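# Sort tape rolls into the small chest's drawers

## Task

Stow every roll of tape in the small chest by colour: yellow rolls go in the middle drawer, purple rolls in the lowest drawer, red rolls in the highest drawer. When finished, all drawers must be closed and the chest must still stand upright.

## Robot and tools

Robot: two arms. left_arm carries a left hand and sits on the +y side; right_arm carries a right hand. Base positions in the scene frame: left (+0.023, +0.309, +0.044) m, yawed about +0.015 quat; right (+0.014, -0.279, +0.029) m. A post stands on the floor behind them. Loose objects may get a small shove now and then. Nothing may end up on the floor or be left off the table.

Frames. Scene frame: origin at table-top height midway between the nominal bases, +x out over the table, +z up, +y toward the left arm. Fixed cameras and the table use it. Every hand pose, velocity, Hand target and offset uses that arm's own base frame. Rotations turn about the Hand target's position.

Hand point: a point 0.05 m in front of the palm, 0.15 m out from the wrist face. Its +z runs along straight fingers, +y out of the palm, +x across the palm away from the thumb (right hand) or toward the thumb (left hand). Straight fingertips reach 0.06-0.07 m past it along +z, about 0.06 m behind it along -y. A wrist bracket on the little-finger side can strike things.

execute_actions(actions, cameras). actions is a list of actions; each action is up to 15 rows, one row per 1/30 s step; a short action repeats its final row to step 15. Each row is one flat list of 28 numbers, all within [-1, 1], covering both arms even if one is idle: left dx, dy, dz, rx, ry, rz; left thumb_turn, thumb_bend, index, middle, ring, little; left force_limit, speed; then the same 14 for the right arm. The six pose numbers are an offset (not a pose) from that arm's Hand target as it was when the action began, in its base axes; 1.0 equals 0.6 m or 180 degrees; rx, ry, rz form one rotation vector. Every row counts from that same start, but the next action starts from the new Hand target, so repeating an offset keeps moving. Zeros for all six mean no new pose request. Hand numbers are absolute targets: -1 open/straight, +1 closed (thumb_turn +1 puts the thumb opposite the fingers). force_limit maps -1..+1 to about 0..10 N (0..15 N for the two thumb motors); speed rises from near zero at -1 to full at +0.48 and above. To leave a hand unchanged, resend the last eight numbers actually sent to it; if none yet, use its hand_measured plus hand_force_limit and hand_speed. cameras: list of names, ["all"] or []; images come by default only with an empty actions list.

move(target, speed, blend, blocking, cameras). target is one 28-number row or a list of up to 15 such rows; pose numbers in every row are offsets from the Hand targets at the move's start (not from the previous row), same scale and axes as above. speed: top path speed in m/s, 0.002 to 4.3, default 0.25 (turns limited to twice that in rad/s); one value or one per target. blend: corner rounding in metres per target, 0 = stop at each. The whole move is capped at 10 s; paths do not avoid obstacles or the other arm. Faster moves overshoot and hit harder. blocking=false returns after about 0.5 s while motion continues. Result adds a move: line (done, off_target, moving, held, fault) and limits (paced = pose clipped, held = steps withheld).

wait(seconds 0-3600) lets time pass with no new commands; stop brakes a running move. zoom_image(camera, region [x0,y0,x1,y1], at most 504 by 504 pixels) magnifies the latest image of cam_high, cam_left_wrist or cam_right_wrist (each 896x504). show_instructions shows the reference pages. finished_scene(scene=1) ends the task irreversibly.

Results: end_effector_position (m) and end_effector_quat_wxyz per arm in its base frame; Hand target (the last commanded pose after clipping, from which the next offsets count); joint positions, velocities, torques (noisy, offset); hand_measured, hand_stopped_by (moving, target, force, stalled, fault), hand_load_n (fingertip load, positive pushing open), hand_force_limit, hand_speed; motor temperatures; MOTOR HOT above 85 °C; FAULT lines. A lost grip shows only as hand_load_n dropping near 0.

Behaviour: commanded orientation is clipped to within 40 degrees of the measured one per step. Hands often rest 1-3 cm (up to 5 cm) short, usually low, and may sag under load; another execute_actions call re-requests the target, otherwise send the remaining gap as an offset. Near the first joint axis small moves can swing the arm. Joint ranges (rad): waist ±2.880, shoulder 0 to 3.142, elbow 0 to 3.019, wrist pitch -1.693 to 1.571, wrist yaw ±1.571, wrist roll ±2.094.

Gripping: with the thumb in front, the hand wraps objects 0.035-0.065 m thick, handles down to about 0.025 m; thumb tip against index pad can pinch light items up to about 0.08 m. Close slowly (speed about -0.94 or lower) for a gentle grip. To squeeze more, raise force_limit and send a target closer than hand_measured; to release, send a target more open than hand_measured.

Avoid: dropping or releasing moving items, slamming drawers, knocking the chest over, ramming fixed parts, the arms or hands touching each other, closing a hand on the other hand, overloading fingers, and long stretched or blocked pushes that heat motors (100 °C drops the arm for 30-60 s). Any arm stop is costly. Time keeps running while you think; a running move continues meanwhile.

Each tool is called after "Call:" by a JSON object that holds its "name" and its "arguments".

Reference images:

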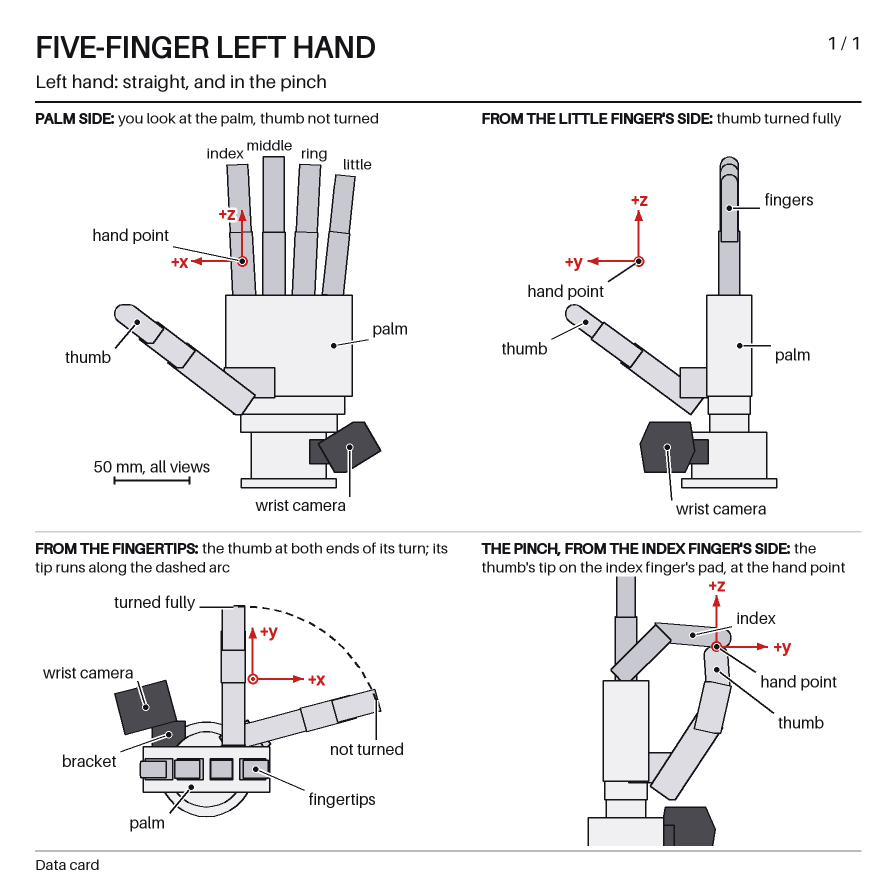

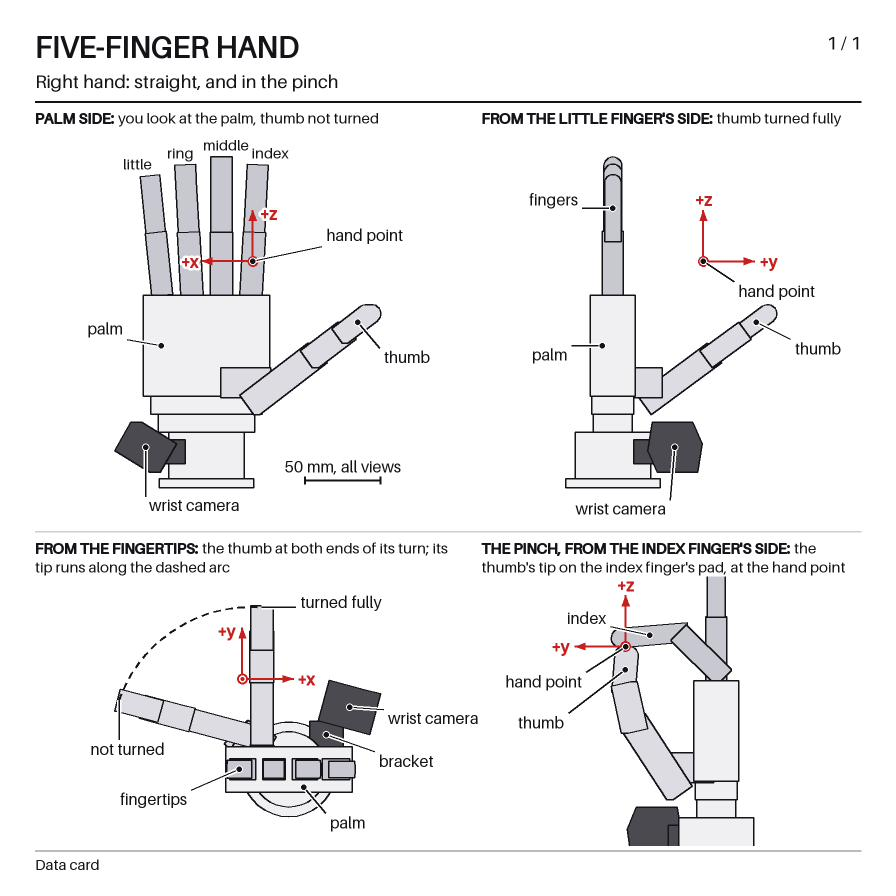

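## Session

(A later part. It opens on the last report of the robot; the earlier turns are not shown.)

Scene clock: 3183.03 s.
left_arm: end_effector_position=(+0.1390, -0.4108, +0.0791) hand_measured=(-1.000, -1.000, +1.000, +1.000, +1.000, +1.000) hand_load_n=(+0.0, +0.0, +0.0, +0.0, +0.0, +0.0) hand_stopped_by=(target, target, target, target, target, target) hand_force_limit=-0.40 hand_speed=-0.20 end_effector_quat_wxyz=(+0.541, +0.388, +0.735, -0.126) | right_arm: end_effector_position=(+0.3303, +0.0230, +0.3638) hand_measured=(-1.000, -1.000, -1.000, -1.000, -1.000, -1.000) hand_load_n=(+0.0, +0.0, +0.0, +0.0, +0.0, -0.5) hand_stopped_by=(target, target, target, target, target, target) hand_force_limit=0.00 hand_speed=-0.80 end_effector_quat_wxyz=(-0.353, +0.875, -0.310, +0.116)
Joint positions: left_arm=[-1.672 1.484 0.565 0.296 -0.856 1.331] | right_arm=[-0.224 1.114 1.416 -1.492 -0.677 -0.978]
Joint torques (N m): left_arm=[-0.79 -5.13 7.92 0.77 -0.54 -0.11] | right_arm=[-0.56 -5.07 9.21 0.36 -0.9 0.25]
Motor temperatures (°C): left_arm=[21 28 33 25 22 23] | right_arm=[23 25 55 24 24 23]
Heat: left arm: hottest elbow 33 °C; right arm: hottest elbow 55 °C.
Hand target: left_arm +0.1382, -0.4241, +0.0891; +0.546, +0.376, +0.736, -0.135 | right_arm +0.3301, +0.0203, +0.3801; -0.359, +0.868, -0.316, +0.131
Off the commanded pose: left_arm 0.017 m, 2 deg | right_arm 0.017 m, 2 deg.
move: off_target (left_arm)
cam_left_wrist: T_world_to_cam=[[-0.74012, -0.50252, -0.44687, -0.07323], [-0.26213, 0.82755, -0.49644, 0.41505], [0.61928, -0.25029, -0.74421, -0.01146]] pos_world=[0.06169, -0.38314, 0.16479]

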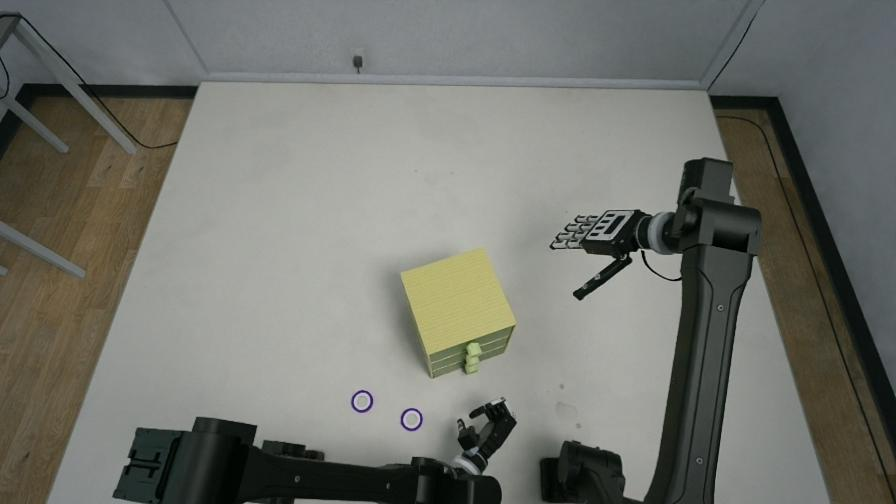

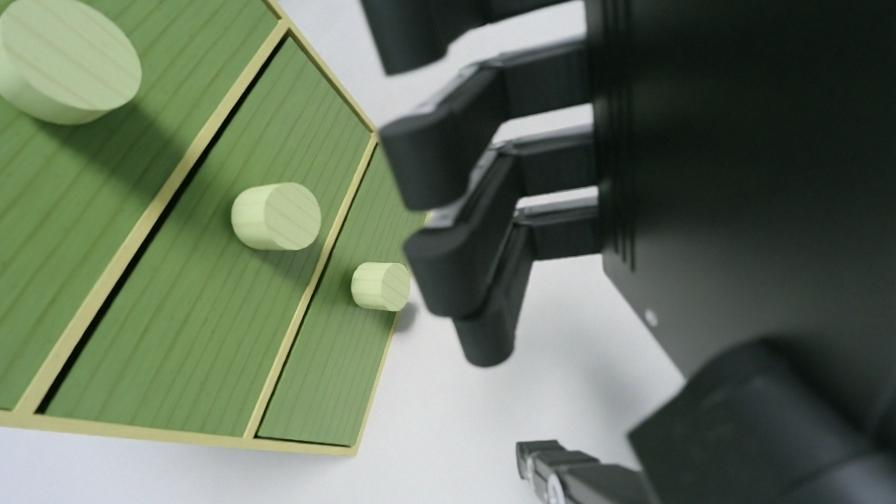

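Call:
{"name": "zoom_image", "arguments": {"camera": "cam_left_wrist", "region": [0, 0, 504, 480]}}

Scaled by 1.000.

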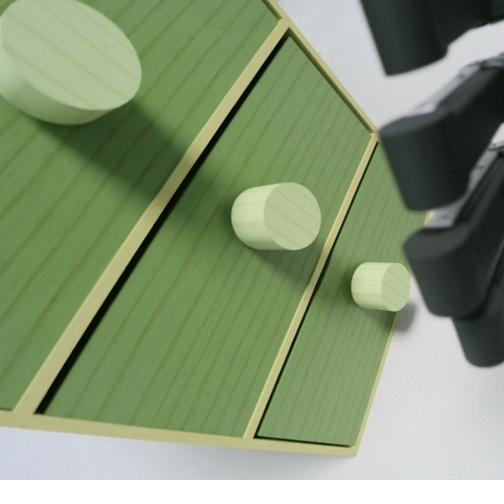

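Call:
{"name": "move", "arguments": {"target": [[0,0,0,0,0,0,1,-0.8,-0.5,-1,1,1,-0.2,-0.2,0,0,0,0,0,0,-1,-1,-1,-1,-1,-1,0,-0.8],[0.003,0,-0.1085,0,0,0,1,-0.8,-0.5,-1,1,1,-0.2,-0.2,0,0,0,0,0,0,-1,-1,-1,-1,-1,-1,0,-0.8]], "speed": 0.08, "cameras": ["cam_high","cam_left_wrist"]}}

Scene clock: 3217.10 s.
left_arm: end_effector_position=(+0.1381, -0.4189, +0.0196) hand_measured=(+1.000, -0.800, -0.500, -1.000, +1.000, +1.000) hand_load_n=(+0.0, +0.0, +0.0, +0.0, +0.0, +0.0) hand_stopped_by=(target, target, target, target, target, target) hand_force_limit=-0.20 hand_speed=-0.20 end_effector_quat_wxyz=(+0.540, +0.389, +0.736, -0.124) | right_arm: end_effector_position=(+0.3303, +0.0230, +0.3638) hand_measured=(-1.000, -1.000, -1.000, -1.000, -1.000, -1.000) hand_load_n=(+0.0, +0.0, +0.0, +0.0, +0.0, +0.0) hand_stopped_by=(target, target, target, target, target, target) hand_force_limit=0.00 hand_speed=-0.80 end_effector_quat_wxyz=(-0.353, +0.875, -0.310, +0.116)
Joint positions: left_arm=[-1.672 1.695 0.56 0.505 -0.856 1.328] | right_arm=[-0.224 1.114 1.416 -1.492 -0.677 -0.978]
Joint torques (N m): left_arm=[-0.32 -6.53 4.34 2.24 -0.36 -0.05] | right_arm=[-1.03 -5.07 9.46 0.46 -0.92 0.22]
Motor temperatures (°C): left_arm=[21 28 33 24 22 23] | right_arm=[23 25 55 24 24 23]
Heat: left arm: hottest elbow 33 °C; right arm: hottest elbow 55 °C.
Hand target: left_arm +0.1400, -0.4241, +0.0240; +0.546, +0.376, +0.736, -0.135 | right_arm +0.3301, +0.0203, +0.3801; -0.359, +0.868, -0.316, +0.131
Off the commanded pose: left_arm 0.007 m, 2 deg | right_arm 0.017 m, 2 deg.
move: done
cam_left_wrist: T_world_to_cam=[[-0.74005, -0.50091, -0.44879, -0.10394], [-0.26359, 0.82993, -0.49166, 0.39311], [0.61875, -0.24556, -0.74623, -0.05511]] pos_world=[0.06079, -0.39185, 0.1055]

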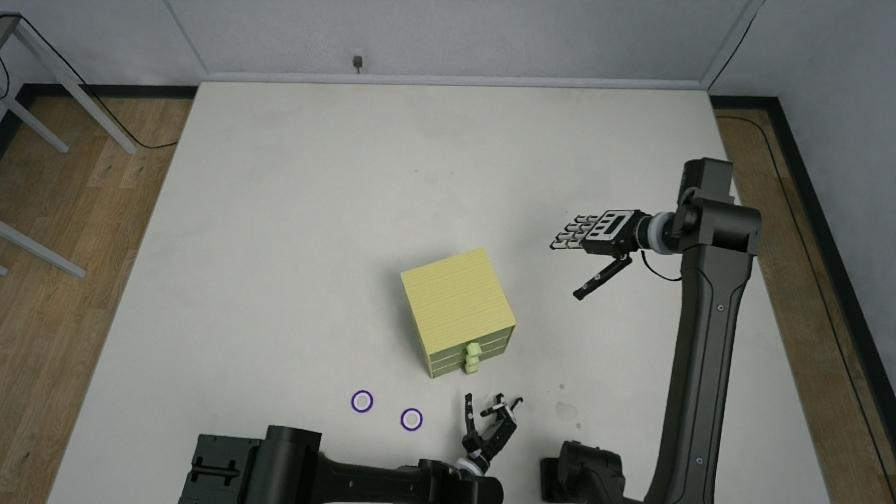

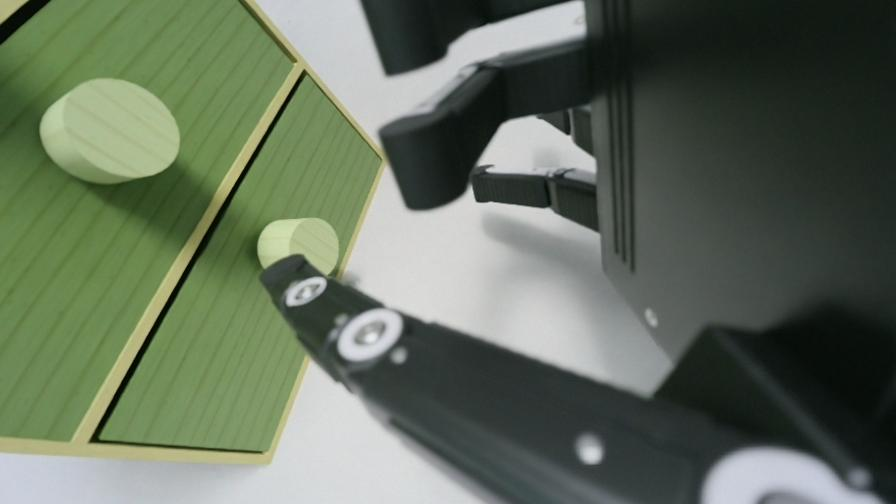

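Call:
{"name": "move", "arguments": {"target": [[0.068,0.027,-0.008,0,0,0,1,-0.8,-0.5,-1,1,1,-0.2,-0.2,0,0,0,0,0,0,-1,-1,-1,-1,-1,-1,0,-0.8]], "speed": 0.06, "cameras": ["cam_high","cam_left_wrist"]}}

Scene clock: 3230.03 s.
left_arm: end_effector_position=(+0.1785, -0.4034, +0.0139) hand_measured=(+1.000, -0.800, -0.500, -1.000, +1.000, +1.000) hand_load_n=(+0.0, +0.0, +0.0, +0.0, +0.0, +0.0) hand_stopped_by=(target, target, target, target, target, target) hand_force_limit=-0.20 hand_speed=-0.20 end_effector_quat_wxyz=(+0.539, +0.380, +0.741, -0.129) | right_arm: end_effector_position=(+0.3303, +0.0230, +0.3638) hand_measured=(-1.000, -1.000, -1.000, -1.000, -1.000, -1.000) hand_load_n=(+0.0, +0.0, -0.5, +0.0, +0.0, +0.0) hand_stopped_by=(target, target, target, target, target, target) hand_force_limit=0.00 hand_speed=-0.80 end_effector_quat_wxyz=(-0.353, +0.875, -0.310, +0.116)
Joint positions: left_arm=[-1.557 1.695 0.505 0.626 -0.764 1.397] | right_arm=[-0.224 1.114 1.416 -1.492 -0.677 -0.978]
Joint torques (N m): left_arm=[0.56 -6.24 3.93 2.35 -0.14 0.16] | right_arm=[-0.44 -5.54 9.35 0.43 -0.93 0.16]
Motor temperatures (°C): left_arm=[21 28 33 24 22 23] | right_arm=[23 25 55 24 24 23]
Heat: left arm: hottest elbow 33 °C; right arm: hottest elbow 55 °C.
Hand target: left_arm +0.1808, -0.4079, +0.0192; +0.546, +0.376, +0.736, -0.135 | right_arm +0.3301, +0.0203, +0.3801; -0.359, +0.868, -0.316, +0.131
Off the commanded pose: left_arm 0.007 m, 1 deg | right_arm 0.017 m, 2 deg.
move: done
cam_left_wrist: T_world_to_cam=[[-0.73956, -0.51676, -0.43129, -0.07542], [-0.28024, 0.81898, -0.50073, 0.38684], [0.61197, -0.24946, -0.75051, -0.08083]] pos_world=[0.1021, -0.37596, 0.10051]

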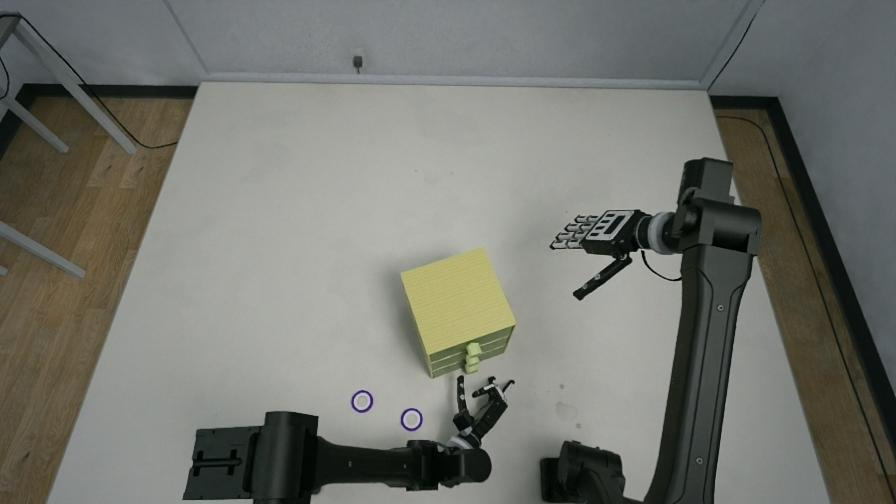

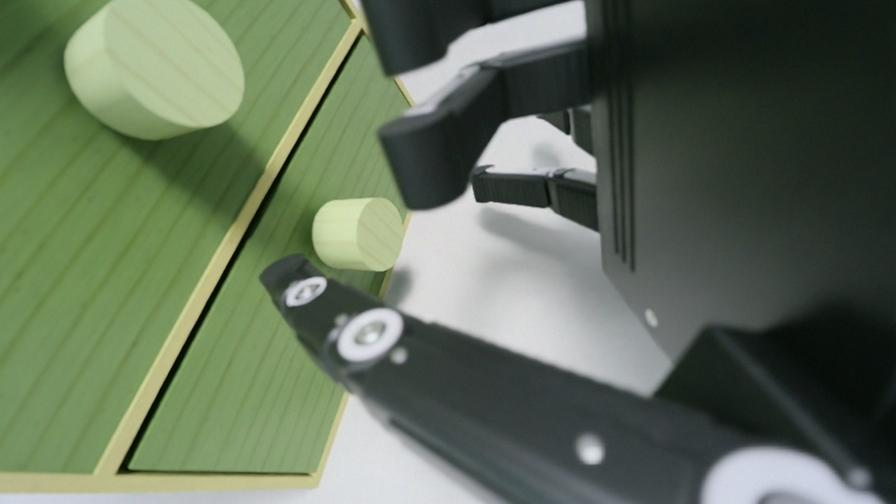

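Call:
{"name": "move", "arguments": {"target": [[0.032,0.0145,0.003,0,0,0,1,-0.8,-0.5,-1,1,1,-0.2,-0.2,0,0,0,0,0,0,-1,-1,-1,-1,-1,-1,0,-0.8]], "speed": 0.04, "cameras": ["cam_high","cam_left_wrist"]}}

Scene clock: 3241.40 s.
left_arm: end_effector_position=(+0.1969, -0.3933, +0.0099) hand_measured=(+1.000, -0.800, -0.500, -1.000, +1.000, +1.000) hand_load_n=(+0.0, +0.0, +0.0, +0.0, +0.0, +0.0) hand_stopped_by=(target, target, target, target, target, target) hand_force_limit=-0.20 hand_speed=-0.20 end_effector_quat_wxyz=(+0.535, +0.384, +0.742, -0.125) | right_arm: end_effector_position=(+0.3303, +0.0230, +0.3638) hand_measured=(-1.000, -1.000, -1.000, -1.000, -1.000, -1.000) hand_load_n=(+0.0, +0.0, +0.0, +0.0, +0.0, +0.0) hand_stopped_by=(target, target, target, target, target, target) hand_force_limit=0.00 hand_speed=-0.80 end_effector_quat_wxyz=(-0.353, +0.875, -0.310, +0.116)
Joint positions: left_arm=[-1.5 1.695 0.48 0.663 -0.713 1.435] | right_arm=[-0.224 1.114 1.416 -1.492 -0.677 -0.978]
Joint torques (N m): left_arm=[0.67 -7.12 3.77 2.4 -0.12 0.16] | right_arm=[-1.38 -5.6 9.24 0.4 -0.92 0.21]
Motor temperatures (°C): left_arm=[21 28 33 25 22 23] | right_arm=[23 25 55 24 24 23]
Heat: left arm: hottest elbow 33 °C; right arm: hottest elbow 55 °C.
Hand target: left_arm +0.2000, -0.3992, +0.0210; +0.546, +0.376, +0.736, -0.135 | right_arm +0.3301, +0.0203, +0.3801; -0.359, +0.868, -0.316, +0.131
Off the commanded pose: left_arm 0.013 m, 2 deg | right_arm 0.017 m, 2 deg.
move: off_target (left_arm)
cam_left_wrist: T_world_to_cam=[[-0.74163, -0.51004, -0.43571, -0.05537], [-0.28088, 0.82596, -0.48877, 0.38444], [0.60917, -0.2401, -0.75582, -0.0883]] pos_world=[0.1207, -0.36697, 0.09704]

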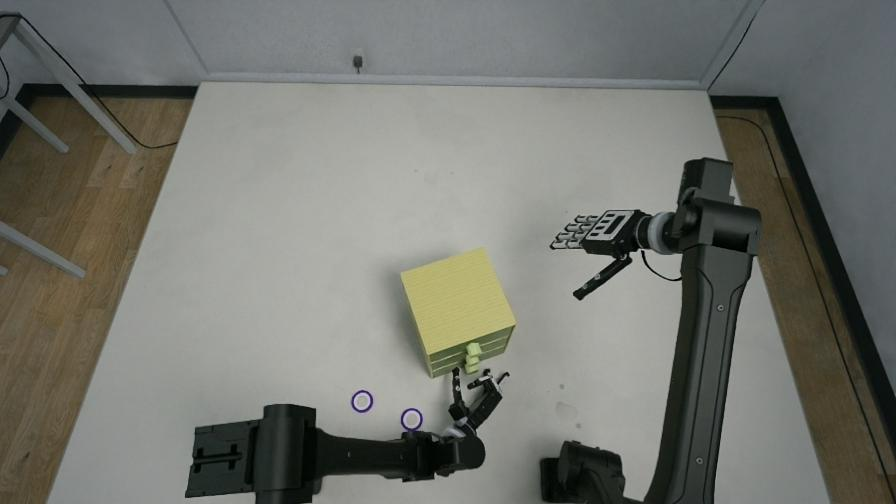

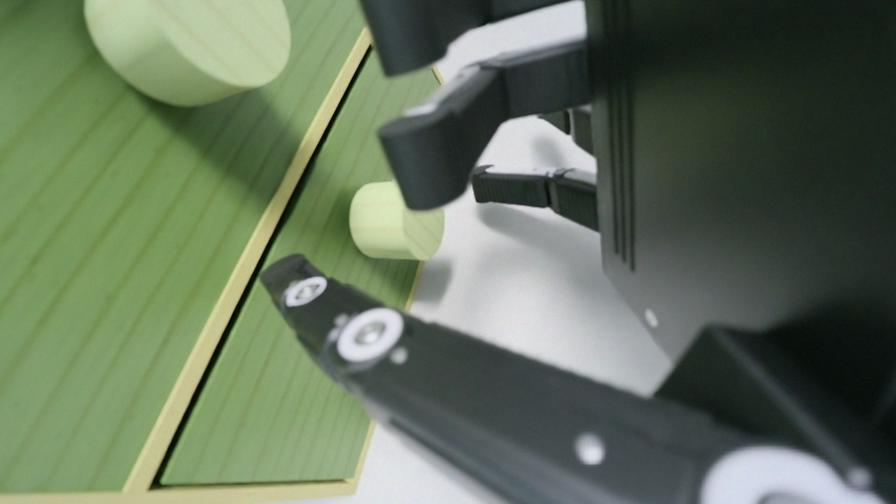

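Call:
{"name": "move", "arguments": {"target": [[0.001,0.0045,0.0105,0,0,0,1,-0.8,-0.5,-1,1,1,-0.2,-0.2,0,0,0,0,0,0,-1,-1,-1,-1,-1,-1,0,-0.8]], "speed": 0.04, "cameras": ["cam_left_wrist"]}}

Call:
{"name": "move", "arguments": {"target": [[0.0142,0.0049,0,0,0,0,1,-0.5,-0.35,-1,1,1,-0.2,-0.5,0,0,0,0,0,0,-1,-1,-1,-1,-1,-1,0,-0.8]], "speed": 0.04, "cameras": ["cam_left_wrist"]}}

Scene clock: 3259.90 s.
left_arm: end_effector_position=(+0.1969, -0.3938, +0.0189) hand_measured=(+1.000, -0.800, -0.500, -1.000, +1.000, +1.000) hand_load_n=(+0.0, +0.0, +0.0, +0.0, +0.0, +0.0) hand_stopped_by=(target, target, target, target, target, target) hand_force_limit=-0.20 hand_speed=-0.20 end_effector_quat_wxyz=(+0.539, +0.380, +0.740, -0.132) | right_arm: end_effector_position=(+0.3303, +0.0230, +0.3638) hand_measured=(-1.000, -1.000, -1.000, -1.000, -1.000, -1.000) hand_load_n=(-0.5, +0.0, +0.0, +0.0, +0.0, +0.0) hand_stopped_by=(target, target, target, target, target, target) hand_force_limit=0.00 hand_speed=-0.80 end_effector_quat_wxyz=(-0.353, +0.875, -0.310, +0.116)
Joint positions: left_arm=[-1.5 1.668 0.474 0.663 -0.712 1.438] | right_arm=[-0.224 1.114 1.416 -1.492 -0.677 -0.978]
Joint torques (N m): left_arm=[0.79 -6.95 3.96 1.58 -0.11 0.16] | right_arm=[-1.2 -5.07 9.16 0.34 -0.97 0.21]
Motor temperatures (°C): left_arm=[21 28 32 25 22 23] | right_arm=[23 25 55 24 24 23]
Heat: left arm: hottest elbow 32 °C; right arm: hottest elbow 55 °C.
Hand target: left_arm +0.2006, -0.3965, +0.0273; +0.546, +0.376, +0.736, -0.135 | right_arm +0.3301, +0.0203, +0.3801; -0.359, +0.868, -0.316, +0.131
Off the commanded pose: left_arm 0.010 m, 1 deg | right_arm 0.017 m, 2 deg.
move: done
cam_left_wrist: T_world_to_cam=[[-0.74179, -0.51646, -0.4278, -0.05435], [-0.27749, 0.81711, -0.50531, 0.38533], [0.61053, -0.25612, -0.74944, -0.08827]] pos_world=[0.1205, -0.36554, 0.1053]

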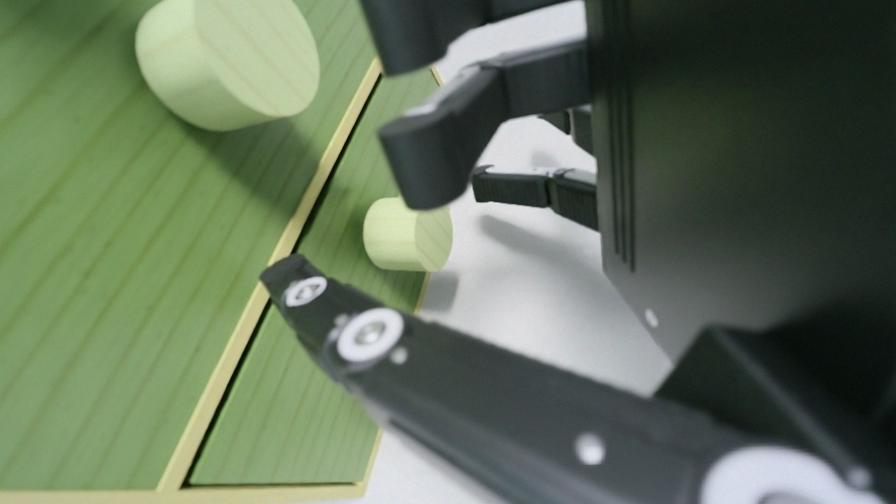

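Scene clock: 3260.90 s.
left_arm: end_effector_position=(+0.2061, -0.3878, +0.0157) hand_measured=(+1.000, -0.500, -0.350, -1.000, +1.000, +1.000) hand_load_n=(+0.0, +0.0, +0.0, +0.0, +0.0, +0.0) hand_stopped_by=(target, target, target, target, target, target) hand_force_limit=-0.20 hand_speed=-0.50 end_effector_quat_wxyz=(+0.535, +0.383, +0.743, -0.125) | right_arm: end_effector_position=(+0.3303, +0.0230, +0.3638) hand_measured=(-1.000, -1.000, -1.000, -1.000, -1.000, -1.000) hand_load_n=(+0.0, +0.0, +0.0, +0.0, +0.0, +0.0) hand_stopped_by=(target, target, target, target, target, target) hand_force_limit=0.00 hand_speed=-0.80 end_effector_quat_wxyz=(-0.353, +0.875, -0.310, +0.116)
Joint positions: left_arm=[-1.471 1.668 0.467 0.663 -0.689 1.454] | right_arm=[-0.224 1.114 1.416 -1.492 -0.677 -0.978]
Joint torques (N m): left_arm=[0.67 -7.06 3.9 2.24 -0.11 0.16] | right_arm=[-1.14 -5.42 9.14 0.35 -0.96 0.14]
Motor temperatures (°C): left_arm=[21 28 32 25 22 23] | right_arm=[23 25 55 24 24 23]
Heat: left arm: hottest elbow 32 °C; right arm: hottest elbow 55 °C.
Hand target: left_arm +0.2091, -0.3935, +0.0273; +0.546, +0.376, +0.736, -0.135 | right_arm +0.3301, +0.0203, +0.3801; -0.359, +0.868, -0.316, +0.131
Off the commanded pose: left_arm 0.013 m, 2 deg | right_arm 0.017 m, 2 deg.
move: off_target (left_arm)
cam_left_wrist: T_world_to_cam=[[-0.74143, -0.51147, -0.43437, -0.04385], [-0.28177, 0.82479, -0.49024, 0.38508], [0.60901, -0.24108, -0.75564, -0.08852]] pos_world=[0.1299, -0.36137, 0.10284]

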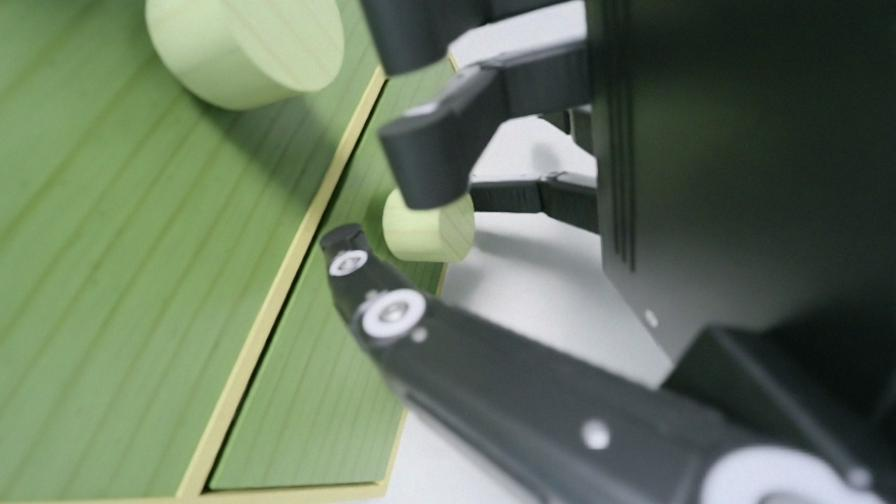

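Call:
{"name": "move", "arguments": {"target": [[0,-0.003,0.006,0,0,0,1,-0.5,-0.35,-1,1,1,-0.2,-0.5,0,0,0,0,0,0,-1,-1,-1,-1,-1,-1,0,-0.8]], "speed": 0.03, "cameras": ["cam_left_wrist"]}}

Scene clock: 3277.90 s.
left_arm: end_effector_position=(+0.2062, -0.3890, +0.0198) hand_measured=(+1.000, -0.500, -0.350, -1.000, +1.000, +1.000) hand_load_n=(+0.5, +0.0, +0.0, +0.5, -0.5, +0.0) hand_stopped_by=(target, target, target, target, target, target) hand_force_limit=-0.20 hand_speed=-0.50 end_effector_quat_wxyz=(+0.538, +0.380, +0.742, -0.129) | right_arm: end_effector_position=(+0.3303, +0.0230, +0.3638) hand_measured=(-1.000, -1.000, -1.000, -1.000, -1.000, -1.000) hand_load_n=(+0.0, +0.0, +0.0, +0.0, +0.0, +0.0) hand_stopped_by=(target, target, target, target, target, target) hand_force_limit=0.00 hand_speed=-0.80 end_effector_quat_wxyz=(-0.353, +0.875, -0.310, +0.116)
Joint positions: left_arm=[-1.471 1.657 0.467 0.663 -0.689 1.454] | right_arm=[-0.224 1.114 1.416 -1.492 -0.677 -0.978]
Joint torques (N m): left_arm=[0.62 -7.06 4.42 1.57 -0.12 0.15] | right_arm=[-1.44 -5.13 9.07 0.51 -0.88 0.21]
Motor temperatures (°C): left_arm=[21 28 32 25 22 23] | right_arm=[23 25 55 24 24 23]
Heat: left arm: hottest elbow 32 °C; right arm: hottest elbow 55 °C.
Hand target: left_arm +0.2091, -0.3953, +0.0309; +0.546, +0.376, +0.736, -0.135 | right_arm +0.3301, +0.0203, +0.3801; -0.359, +0.868, -0.316, +0.131
Off the commanded pose: left_arm 0.013 m, 1 deg | right_arm 0.017 m, 2 deg.
move: off_target (left_arm)
cam_left_wrist: T_world_to_cam=[[-0.74097, -0.51609, -0.42967, -0.04451], [-0.28131, 0.81952, -0.49925, 0.38619], [0.60978, -0.24906, -0.75242, -0.08912]] pos_world=[0.13, -0.36166, 0.10662]

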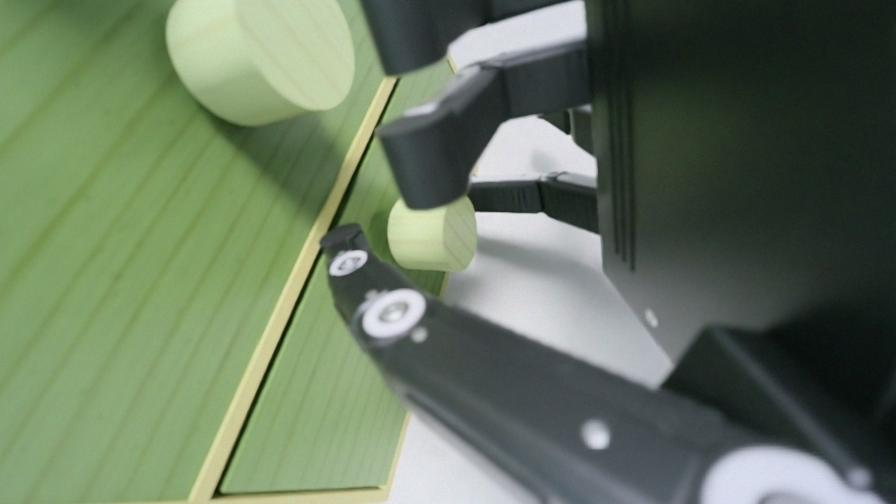

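Call:
{"name": "move", "arguments": {"target": [[0,0,0,0,0,0,1,0,0.1,-1,1,1,-0.2,-0.85,0,0,0,0,0,0,-1,-1,-1,-1,-1,-1,0,-0.8]], "cameras": ["cam_left_wrist","cam_high"]}}

Call:
{"name": "wait", "arguments": {"seconds": 2}}

Scene clock: 3293.13 s.
left_arm: end_effector_position=(+0.2041, -0.3911, +0.0191) hand_measured=(+1.000, +0.000, -0.088, -1.000, +1.000, +1.000) hand_load_n=(-0.5, +0.5, +3.0, +0.0, +0.0, +0.5) hand_stopped_by=(target, target, force, target, target, target) hand_force_limit=-0.20 hand_speed=-0.85 end_effector_quat_wxyz=(+0.535, +0.384, +0.741, -0.133) | right_arm: end_effector_position=(+0.3303, +0.0230, +0.3638) hand_measured=(-1.000, -1.000, -1.000, -1.000, -1.000, -1.000) hand_load_n=(+0.0, +0.0, +0.0, +0.0, +0.0, +0.0) hand_stopped_by=(target, target, target, target, target, target) hand_force_limit=0.00 hand_speed=-0.80 end_effector_quat_wxyz=(-0.353, +0.875, -0.310, +0.116)
Joint positions: left_arm=[-1.474 1.657 0.467 0.663 -0.68 1.454] | right_arm=[-0.224 1.114 1.416 -1.492 -0.677 -0.978]
Joint torques (N m): left_arm=[0.62 -7.06 4.42 1.57 -0.5 0.15] | right_arm=[-1.2 -5.83 8.91 0.38 -0.93 0.23]
Motor temperatures (°C): left_arm=[21 28 32 25 22 23] | right_arm=[23 25 55 24 24 23]
Heat: left arm: hottest elbow 32 °C; right arm: hottest elbow 55 °C.
Hand target: left_arm +0.2091, -0.3953, +0.0309; +0.546, +0.376, +0.736, -0.135 | right_arm +0.3301, +0.0203, +0.3801; -0.359, +0.868, -0.316, +0.131
Off the commanded pose: left_arm 0.014 m, 2 deg | right_arm 0.017 m, 2 deg.
move: done
cam_left_wrist: T_world_to_cam=[[-0.74858, -0.50812, -0.42597, -0.0429], [-0.27454, 0.82231, -0.49843, 0.38659], [0.60354, -0.25617, -0.75506, -0.09031]] pos_world=[0.12853, -0.36283, 0.10623]
Images, in order (width x height): cam_high 896x504, cam_left_wrist 896x504.

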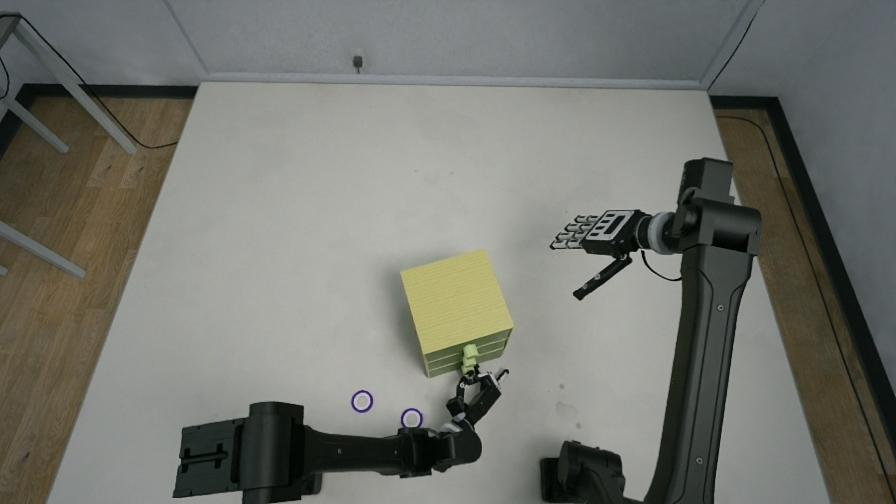

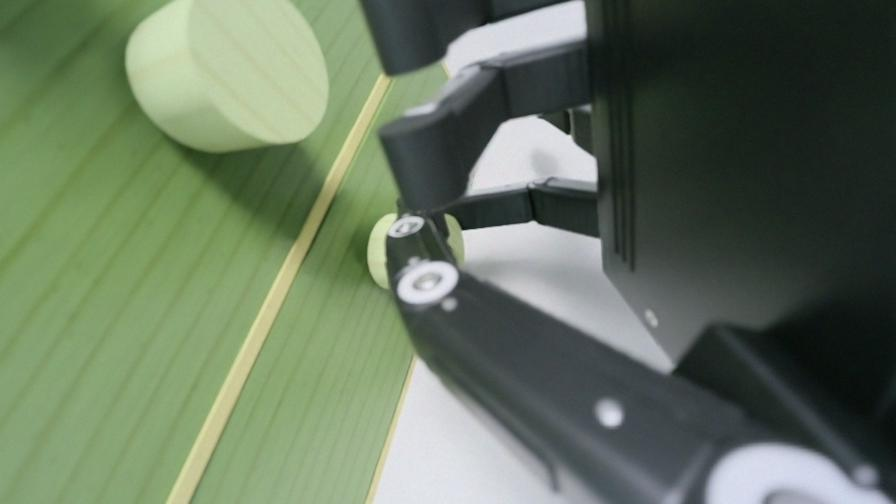

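Scene clock: 3295.13 s.
left_arm: end_effector_position=(+0.2041, -0.3911, +0.0191) hand_measured=(+1.000, +0.000, -0.088, -1.000, +1.000, +1.000) hand_load_n=(-0.5, +0.5, +3.0, +0.5, +0.0, +0.0) hand_stopped_by=(target, target, force, target, target, target) hand_force_limit=-0.20 hand_speed=-0.85 end_effector_quat_wxyz=(+0.535, +0.384, +0.741, -0.133) | right_arm: end_effector_position=(+0.3303, +0.0230, +0.3638) hand_measured=(-1.000, -1.000, -1.000, -1.000, -1.000, -1.000) hand_load_n=(+0.0, +0.0, +0.0, +0.0, +0.0, +0.0) hand_stopped_by=(target, target, target, target, target, target) hand_force_limit=0.00 hand_speed=-0.80 end_effector_quat_wxyz=(-0.353, +0.875, -0.310, +0.116)
Joint positions: left_arm=[-1.474 1.657 0.467 0.663 -0.68 1.454] | right_arm=[-0.224 1.114 1.416 -1.492 -0.677 -0.978]
Joint torques (N m): left_arm=[0.62 -7.06 4.42 1.57 -0.5 0.15] | right_arm=[-1.14 -4.89 9.44 0.46 -0.97 0.19]
Motor temperatures (°C): left_arm=[21 28 32 25 22 23] | right_arm=[23 25 55 24 24 23]
Heat: left arm: hottest elbow 32 °C; right arm: hottest elbow 55 °C.
Hand target: left_arm +0.2091, -0.3953, +0.0309; +0.546, +0.376, +0.736, -0.135 | right_arm +0.3301, +0.0203, +0.3801; -0.359, +0.868, -0.316, +0.131
Off the commanded pose: left_arm 0.014 m, 2 deg | right_arm 0.017 m, 2 deg.
wait: 2.00 s; at rest by 0.17 s

Call:
{"name": "move", "arguments": {"target": [[0,0,0,0,0,0,1,0.2,0.12,-1,1,1,-0.05,-0.88,0,0,0,0,0,0,-1,-1,-1,-1,-1,-1,0,-0.8]], "cameras": ["cam_left_wrist","cam_high"]}}

Call:
{"name": "wait", "arguments": {"seconds": 2}}

Scene clock: 3302.00 s.
left_arm: end_effector_position=(+0.2041, -0.3911, +0.0191) hand_measured=(+1.000, +0.200, -0.080, -1.000, +1.000, +1.000) hand_load_n=(+0.0, +0.0, +4.0, +0.0, +0.0, +0.0) hand_stopped_by=(target, target, force, target, target, target) hand_force_limit=-0.05 hand_speed=-0.88 end_effector_quat_wxyz=(+0.535, +0.384, +0.741, -0.133) | right_arm: end_effector_position=(+0.3303, +0.0230, +0.3638) hand_measured=(-1.000, -1.000, -1.000, -1.000, -1.000, -1.000) hand_load_n=(+0.0, +0.0, +0.0, +0.0, +0.0, +0.0) hand_stopped_by=(target, target, target, target, target, target) hand_force_limit=0.00 hand_speed=-0.80 end_effector_quat_wxyz=(-0.353, +0.875, -0.310, +0.116)
Joint positions: left_arm=[-1.474 1.657 0.467 0.663 -0.68 1.454] | right_arm=[-0.224 1.114 1.416 -1.492 -0.677 -0.978]
Joint torques (N m): left_arm=[0.56 -7.06 4.44 1.58 -0.5 0.15] | right_arm=[-1.32 -5.25 9.37 0.39 -0.92 0.18]
Motor temperatures (°C): left_arm=[21 28 31 25 22 23] | right_arm=[23 25 55 24 24 23]
Heat: left arm: hottest elbow 31 °C; right arm: hottest elbow 55 °C.
Hand target: left_arm +0.2091, -0.3953, +0.0309; +0.546, +0.376, +0.736, -0.135 | right_arm +0.3301, +0.0203, +0.3801; -0.359, +0.868, -0.316, +0.131
Off the commanded pose: left_arm 0.014 m, 2 deg | right_arm 0.017 m, 2 deg.
move: done
cam_left_wrist: T_world_to_cam=[[-0.74858, -0.50812, -0.42597, -0.0429], [-0.27454, 0.82231, -0.49843, 0.38659], [0.60354, -0.25617, -0.75506, -0.09031]] pos_world=[0.12853, -0.36283, 0.10623]
Images, in order (width x height): cam_high 896x504, cam_left_wrist 896x504.

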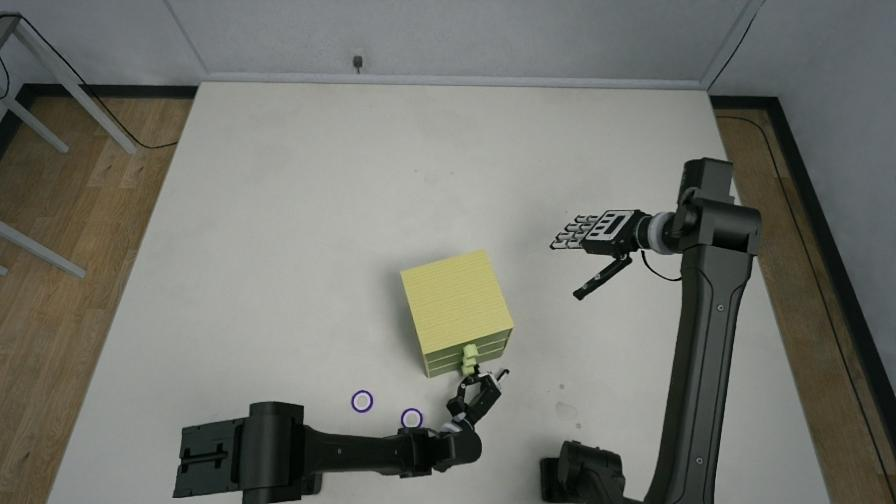

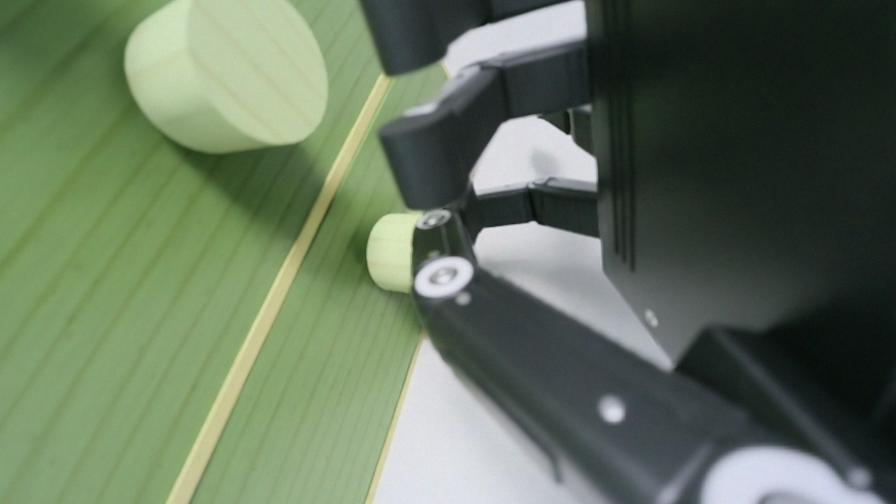

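Scene clock: 3304.00 s.
left_arm: end_effector_position=(+0.2041, -0.3911, +0.0191) hand_measured=(+1.000, +0.200, -0.080, -1.000, +1.000, +1.000) hand_load_n=(+0.5, +0.0, +4.0, +0.0, +0.0, +0.5) hand_stopped_by=(target, target, force, target, target, target) hand_force_limit=-0.05 hand_speed=-0.88 end_effector_quat_wxyz=(+0.535, +0.384, +0.741, -0.133) | right_arm: end_effector_position=(+0.3303, +0.0230, +0.3638) hand_measured=(-1.000, -1.000, -1.000, -1.000, -1.000, -1.000) hand_load_n=(-0.5, +0.0, +0.0, +0.0, +0.0, +0.0) hand_stopped_by=(target, target, target, target, target, target) hand_force_limit=0.00 hand_speed=-0.80 end_effector_quat_wxyz=(-0.353, +0.875, -0.310, +0.116)
Joint positions: left_arm=[-1.474 1.657 0.467 0.663 -0.68 1.454] | right_arm=[-0.224 1.114 1.416 -1.492 -0.677 -0.978]
Joint torques (N m): left_arm=[0.62 -7.06 4.42 1.57 -0.5 0.15] | right_arm=[-1.14 -5.13 9.26 0.32 -0.88 0.24]
Motor temperatures (°C): left_arm=[21 28 31 24 22 23] | right_arm=[23 25 55 24 24 23]
Heat: left arm: hottest elbow 31 °C; right arm: hottest elbow 55 °C.
Hand target: left_arm +0.2091, -0.3953, +0.0309; +0.546, +0.376, +0.736, -0.135 | right_arm +0.3301, +0.0203, +0.3801; -0.359, +0.868, -0.316, +0.131
Off the commanded pose: left_arm 0.014 m, 2 deg | right_arm 0.017 m, 2 deg.
wait: 2.00 s; at rest by 0.17 s

Call:
{"name": "move", "arguments": {"target": [[0,0,0,0,0,0,1,-0.5,-0.35,-1,1,1,-0.2,-0.8,0,0,0,0,0,0,-1,-1,-1,-1,-1,-1,0,-0.8],[0,0.01,-0.007,0,0,0,1,-0.5,-0.35,-1,1,1,-0.2,-0.8,0,0,0,0,0,0,-1,-1,-1,-1,-1,-1,0,-0.8]], "speed": 0.04, "cameras": ["cam_left_wrist","cam_high"]}}

Scene clock: 3335.20 s.
left_arm: end_effector_position=(+0.2014, -0.3864, +0.0160) hand_measured=(+1.000, -0.500, -0.350, -1.000, +1.000, +1.000) hand_load_n=(+0.0, +0.0, +0.0, -0.5, +0.0, +0.0) hand_stopped_by=(target, target, target, target, target, target) hand_force_limit=-0.20 hand_speed=-0.80 end_effector_quat_wxyz=(+0.533, +0.389, +0.740, -0.130) | right_arm: end_effector_position=(+0.3303, +0.0230, +0.3638) hand_measured=(-1.000, -1.000, -1.000, -1.000, -1.000, -1.000) hand_load_n=(+0.0, +0.0, +0.0, +0.0, +0.0, +0.0) hand_stopped_by=(target, target, target, target, target, target) hand_force_limit=0.00 hand_speed=-0.80 end_effector_quat_wxyz=(-0.353, +0.875, -0.310, +0.116)
Joint positions: left_arm=[-1.48 1.657 0.454 0.664 -0.681 1.455] | right_arm=[-0.224 1.114 1.416 -1.492 -0.677 -0.978]
Joint torques (N m): left_arm=[0.73 -6.42 3.99 2.44 -0.36 0.16] | right_arm=[-1.08 -5.07 9.13 0.38 -0.96 0.21]
Motor temperatures (°C): left_arm=[21 28 31 24 22 23] | right_arm=[23 25 55 24 24 23]
Heat: left arm: hottest elbow 31 °C; right arm: hottest elbow 55 °C.
Hand target: left_arm +0.2091, -0.3893, +0.0267; +0.546, +0.376, +0.736, -0.135 | right_arm +0.3301, +0.0203, +0.3801; -0.359, +0.868, -0.316, +0.131
Off the commanded pose: left_arm 0.014 m, 2 deg | right_arm 0.017 m, 2 deg.
move: off_target (left_arm)
cam_left_wrist: T_world_to_cam=[[-0.75101, -0.49896, -0.43246, -0.03968], [-0.26973, 0.82965, -0.48881, 0.38216], [0.60269, -0.25045, -0.75765, -0.08737]] pos_world=[0.12593, -0.35874, 0.10345]
Images, in order (width x height): cam_high 896x504, cam_left_wrist 896x504.

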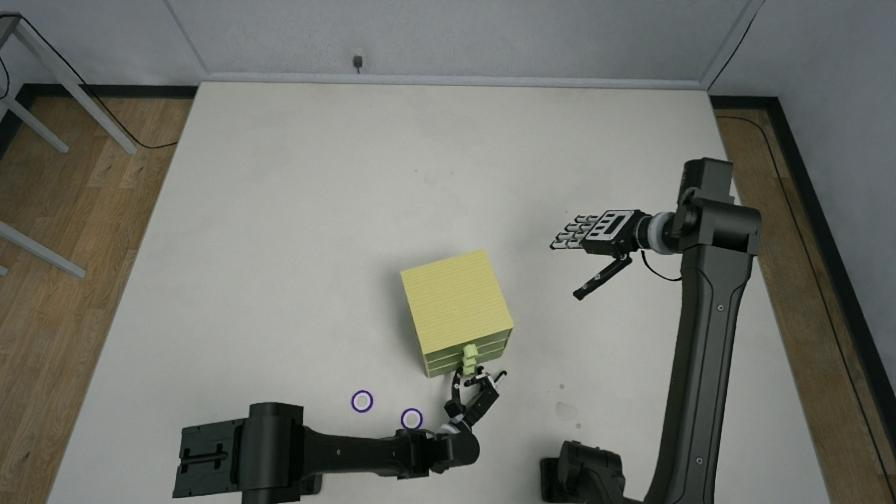

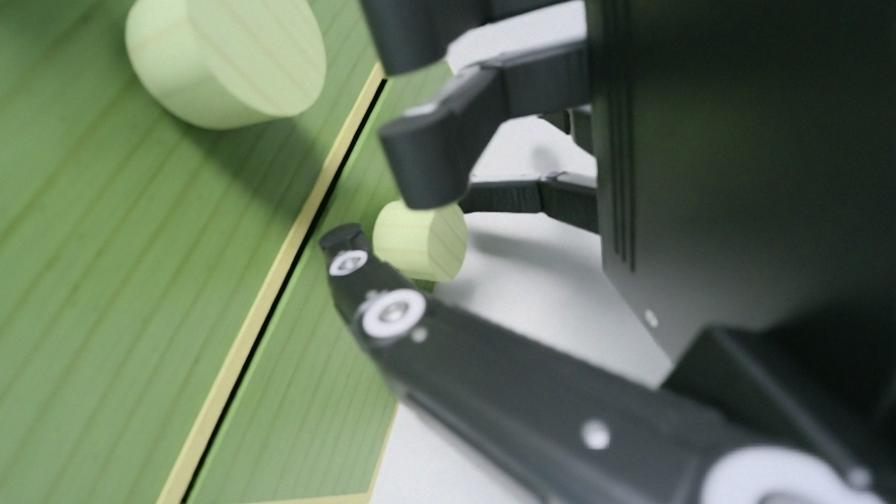

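Call:
{"name": "move", "arguments": {"target": [[0.006,0.008,-0.002,0,0,0,1,-0.5,-0.35,-1,1,1,-0.2,-0.8,0,0,0,0,0,0,-1,-1,-1,-1,-1,-1,0,-0.8]], "speed": 0.04, "cameras": ["cam_left_wrist"]}}

Scene clock: 3347.50 s.
left_arm: end_effector_position=(+0.2078, -0.3796, +0.0151) hand_measured=(+1.000, -0.500, -0.350, -1.000, +1.000, +1.000) hand_load_n=(+0.0, +0.0, +0.0, +0.0, +0.0, +0.0) hand_stopped_by=(target, target, target, target, target, target) hand_force_limit=-0.20 hand_speed=-0.80 end_effector_quat_wxyz=(+0.534, +0.385, +0.742, -0.126) | right_arm: end_effector_position=(+0.3303, +0.0230, +0.3638) hand_measured=(-1.000, -1.000, -1.000, -1.000, -1.000, -1.000) hand_load_n=(-0.5, +0.0, +0.0, +0.0, +0.0, +0.0) hand_stopped_by=(target, target, target, target, target, target) hand_force_limit=0.00 hand_speed=-0.80 end_effector_quat_wxyz=(-0.353, +0.875, -0.310, +0.116)
Joint positions: left_arm=[-1.462 1.657 0.442 0.681 -0.677 1.463] | right_arm=[-0.224 1.114 1.416 -1.492 -0.677 -0.978]
Joint torques (N m): left_arm=[0.79 -6.42 3.86 2.44 -0.1 0.16] | right_arm=[-1.32 -5.89 9.2 0.42 -0.93 0.25]
Motor temperatures (°C): left_arm=[21 28 31 25 22 23] | right_arm=[23 25 55 24 24 23]
Heat: left arm: hottest elbow 31 °C; right arm: hottest elbow 55 °C.
Hand target: left_arm +0.2127, -0.3845, +0.0255; +0.546, +0.376, +0.736, -0.135 | right_arm +0.3301, +0.0203, +0.3801; -0.359, +0.868, -0.316, +0.131
Off the commanded pose: left_arm 0.013 m, 2 deg | right_arm 0.017 m, 2 deg.
move: off_target (left_arm)
cam_left_wrist: T_world_to_cam=[[-0.7441, -0.50731, -0.43469, -0.03644], [-0.27786, 0.82672, -0.48921, 0.37841], [0.60755, -0.24324, -0.75612, -0.08853]] pos_world=[0.13181, -0.35286, 0.10234]

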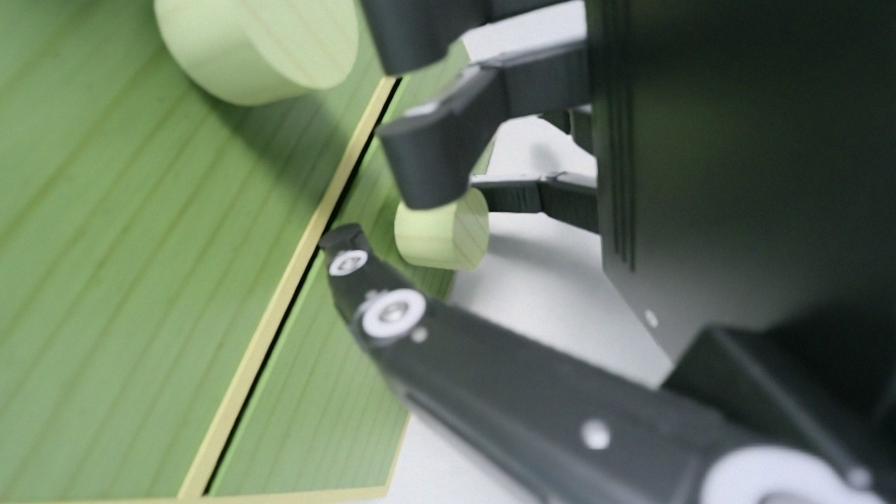

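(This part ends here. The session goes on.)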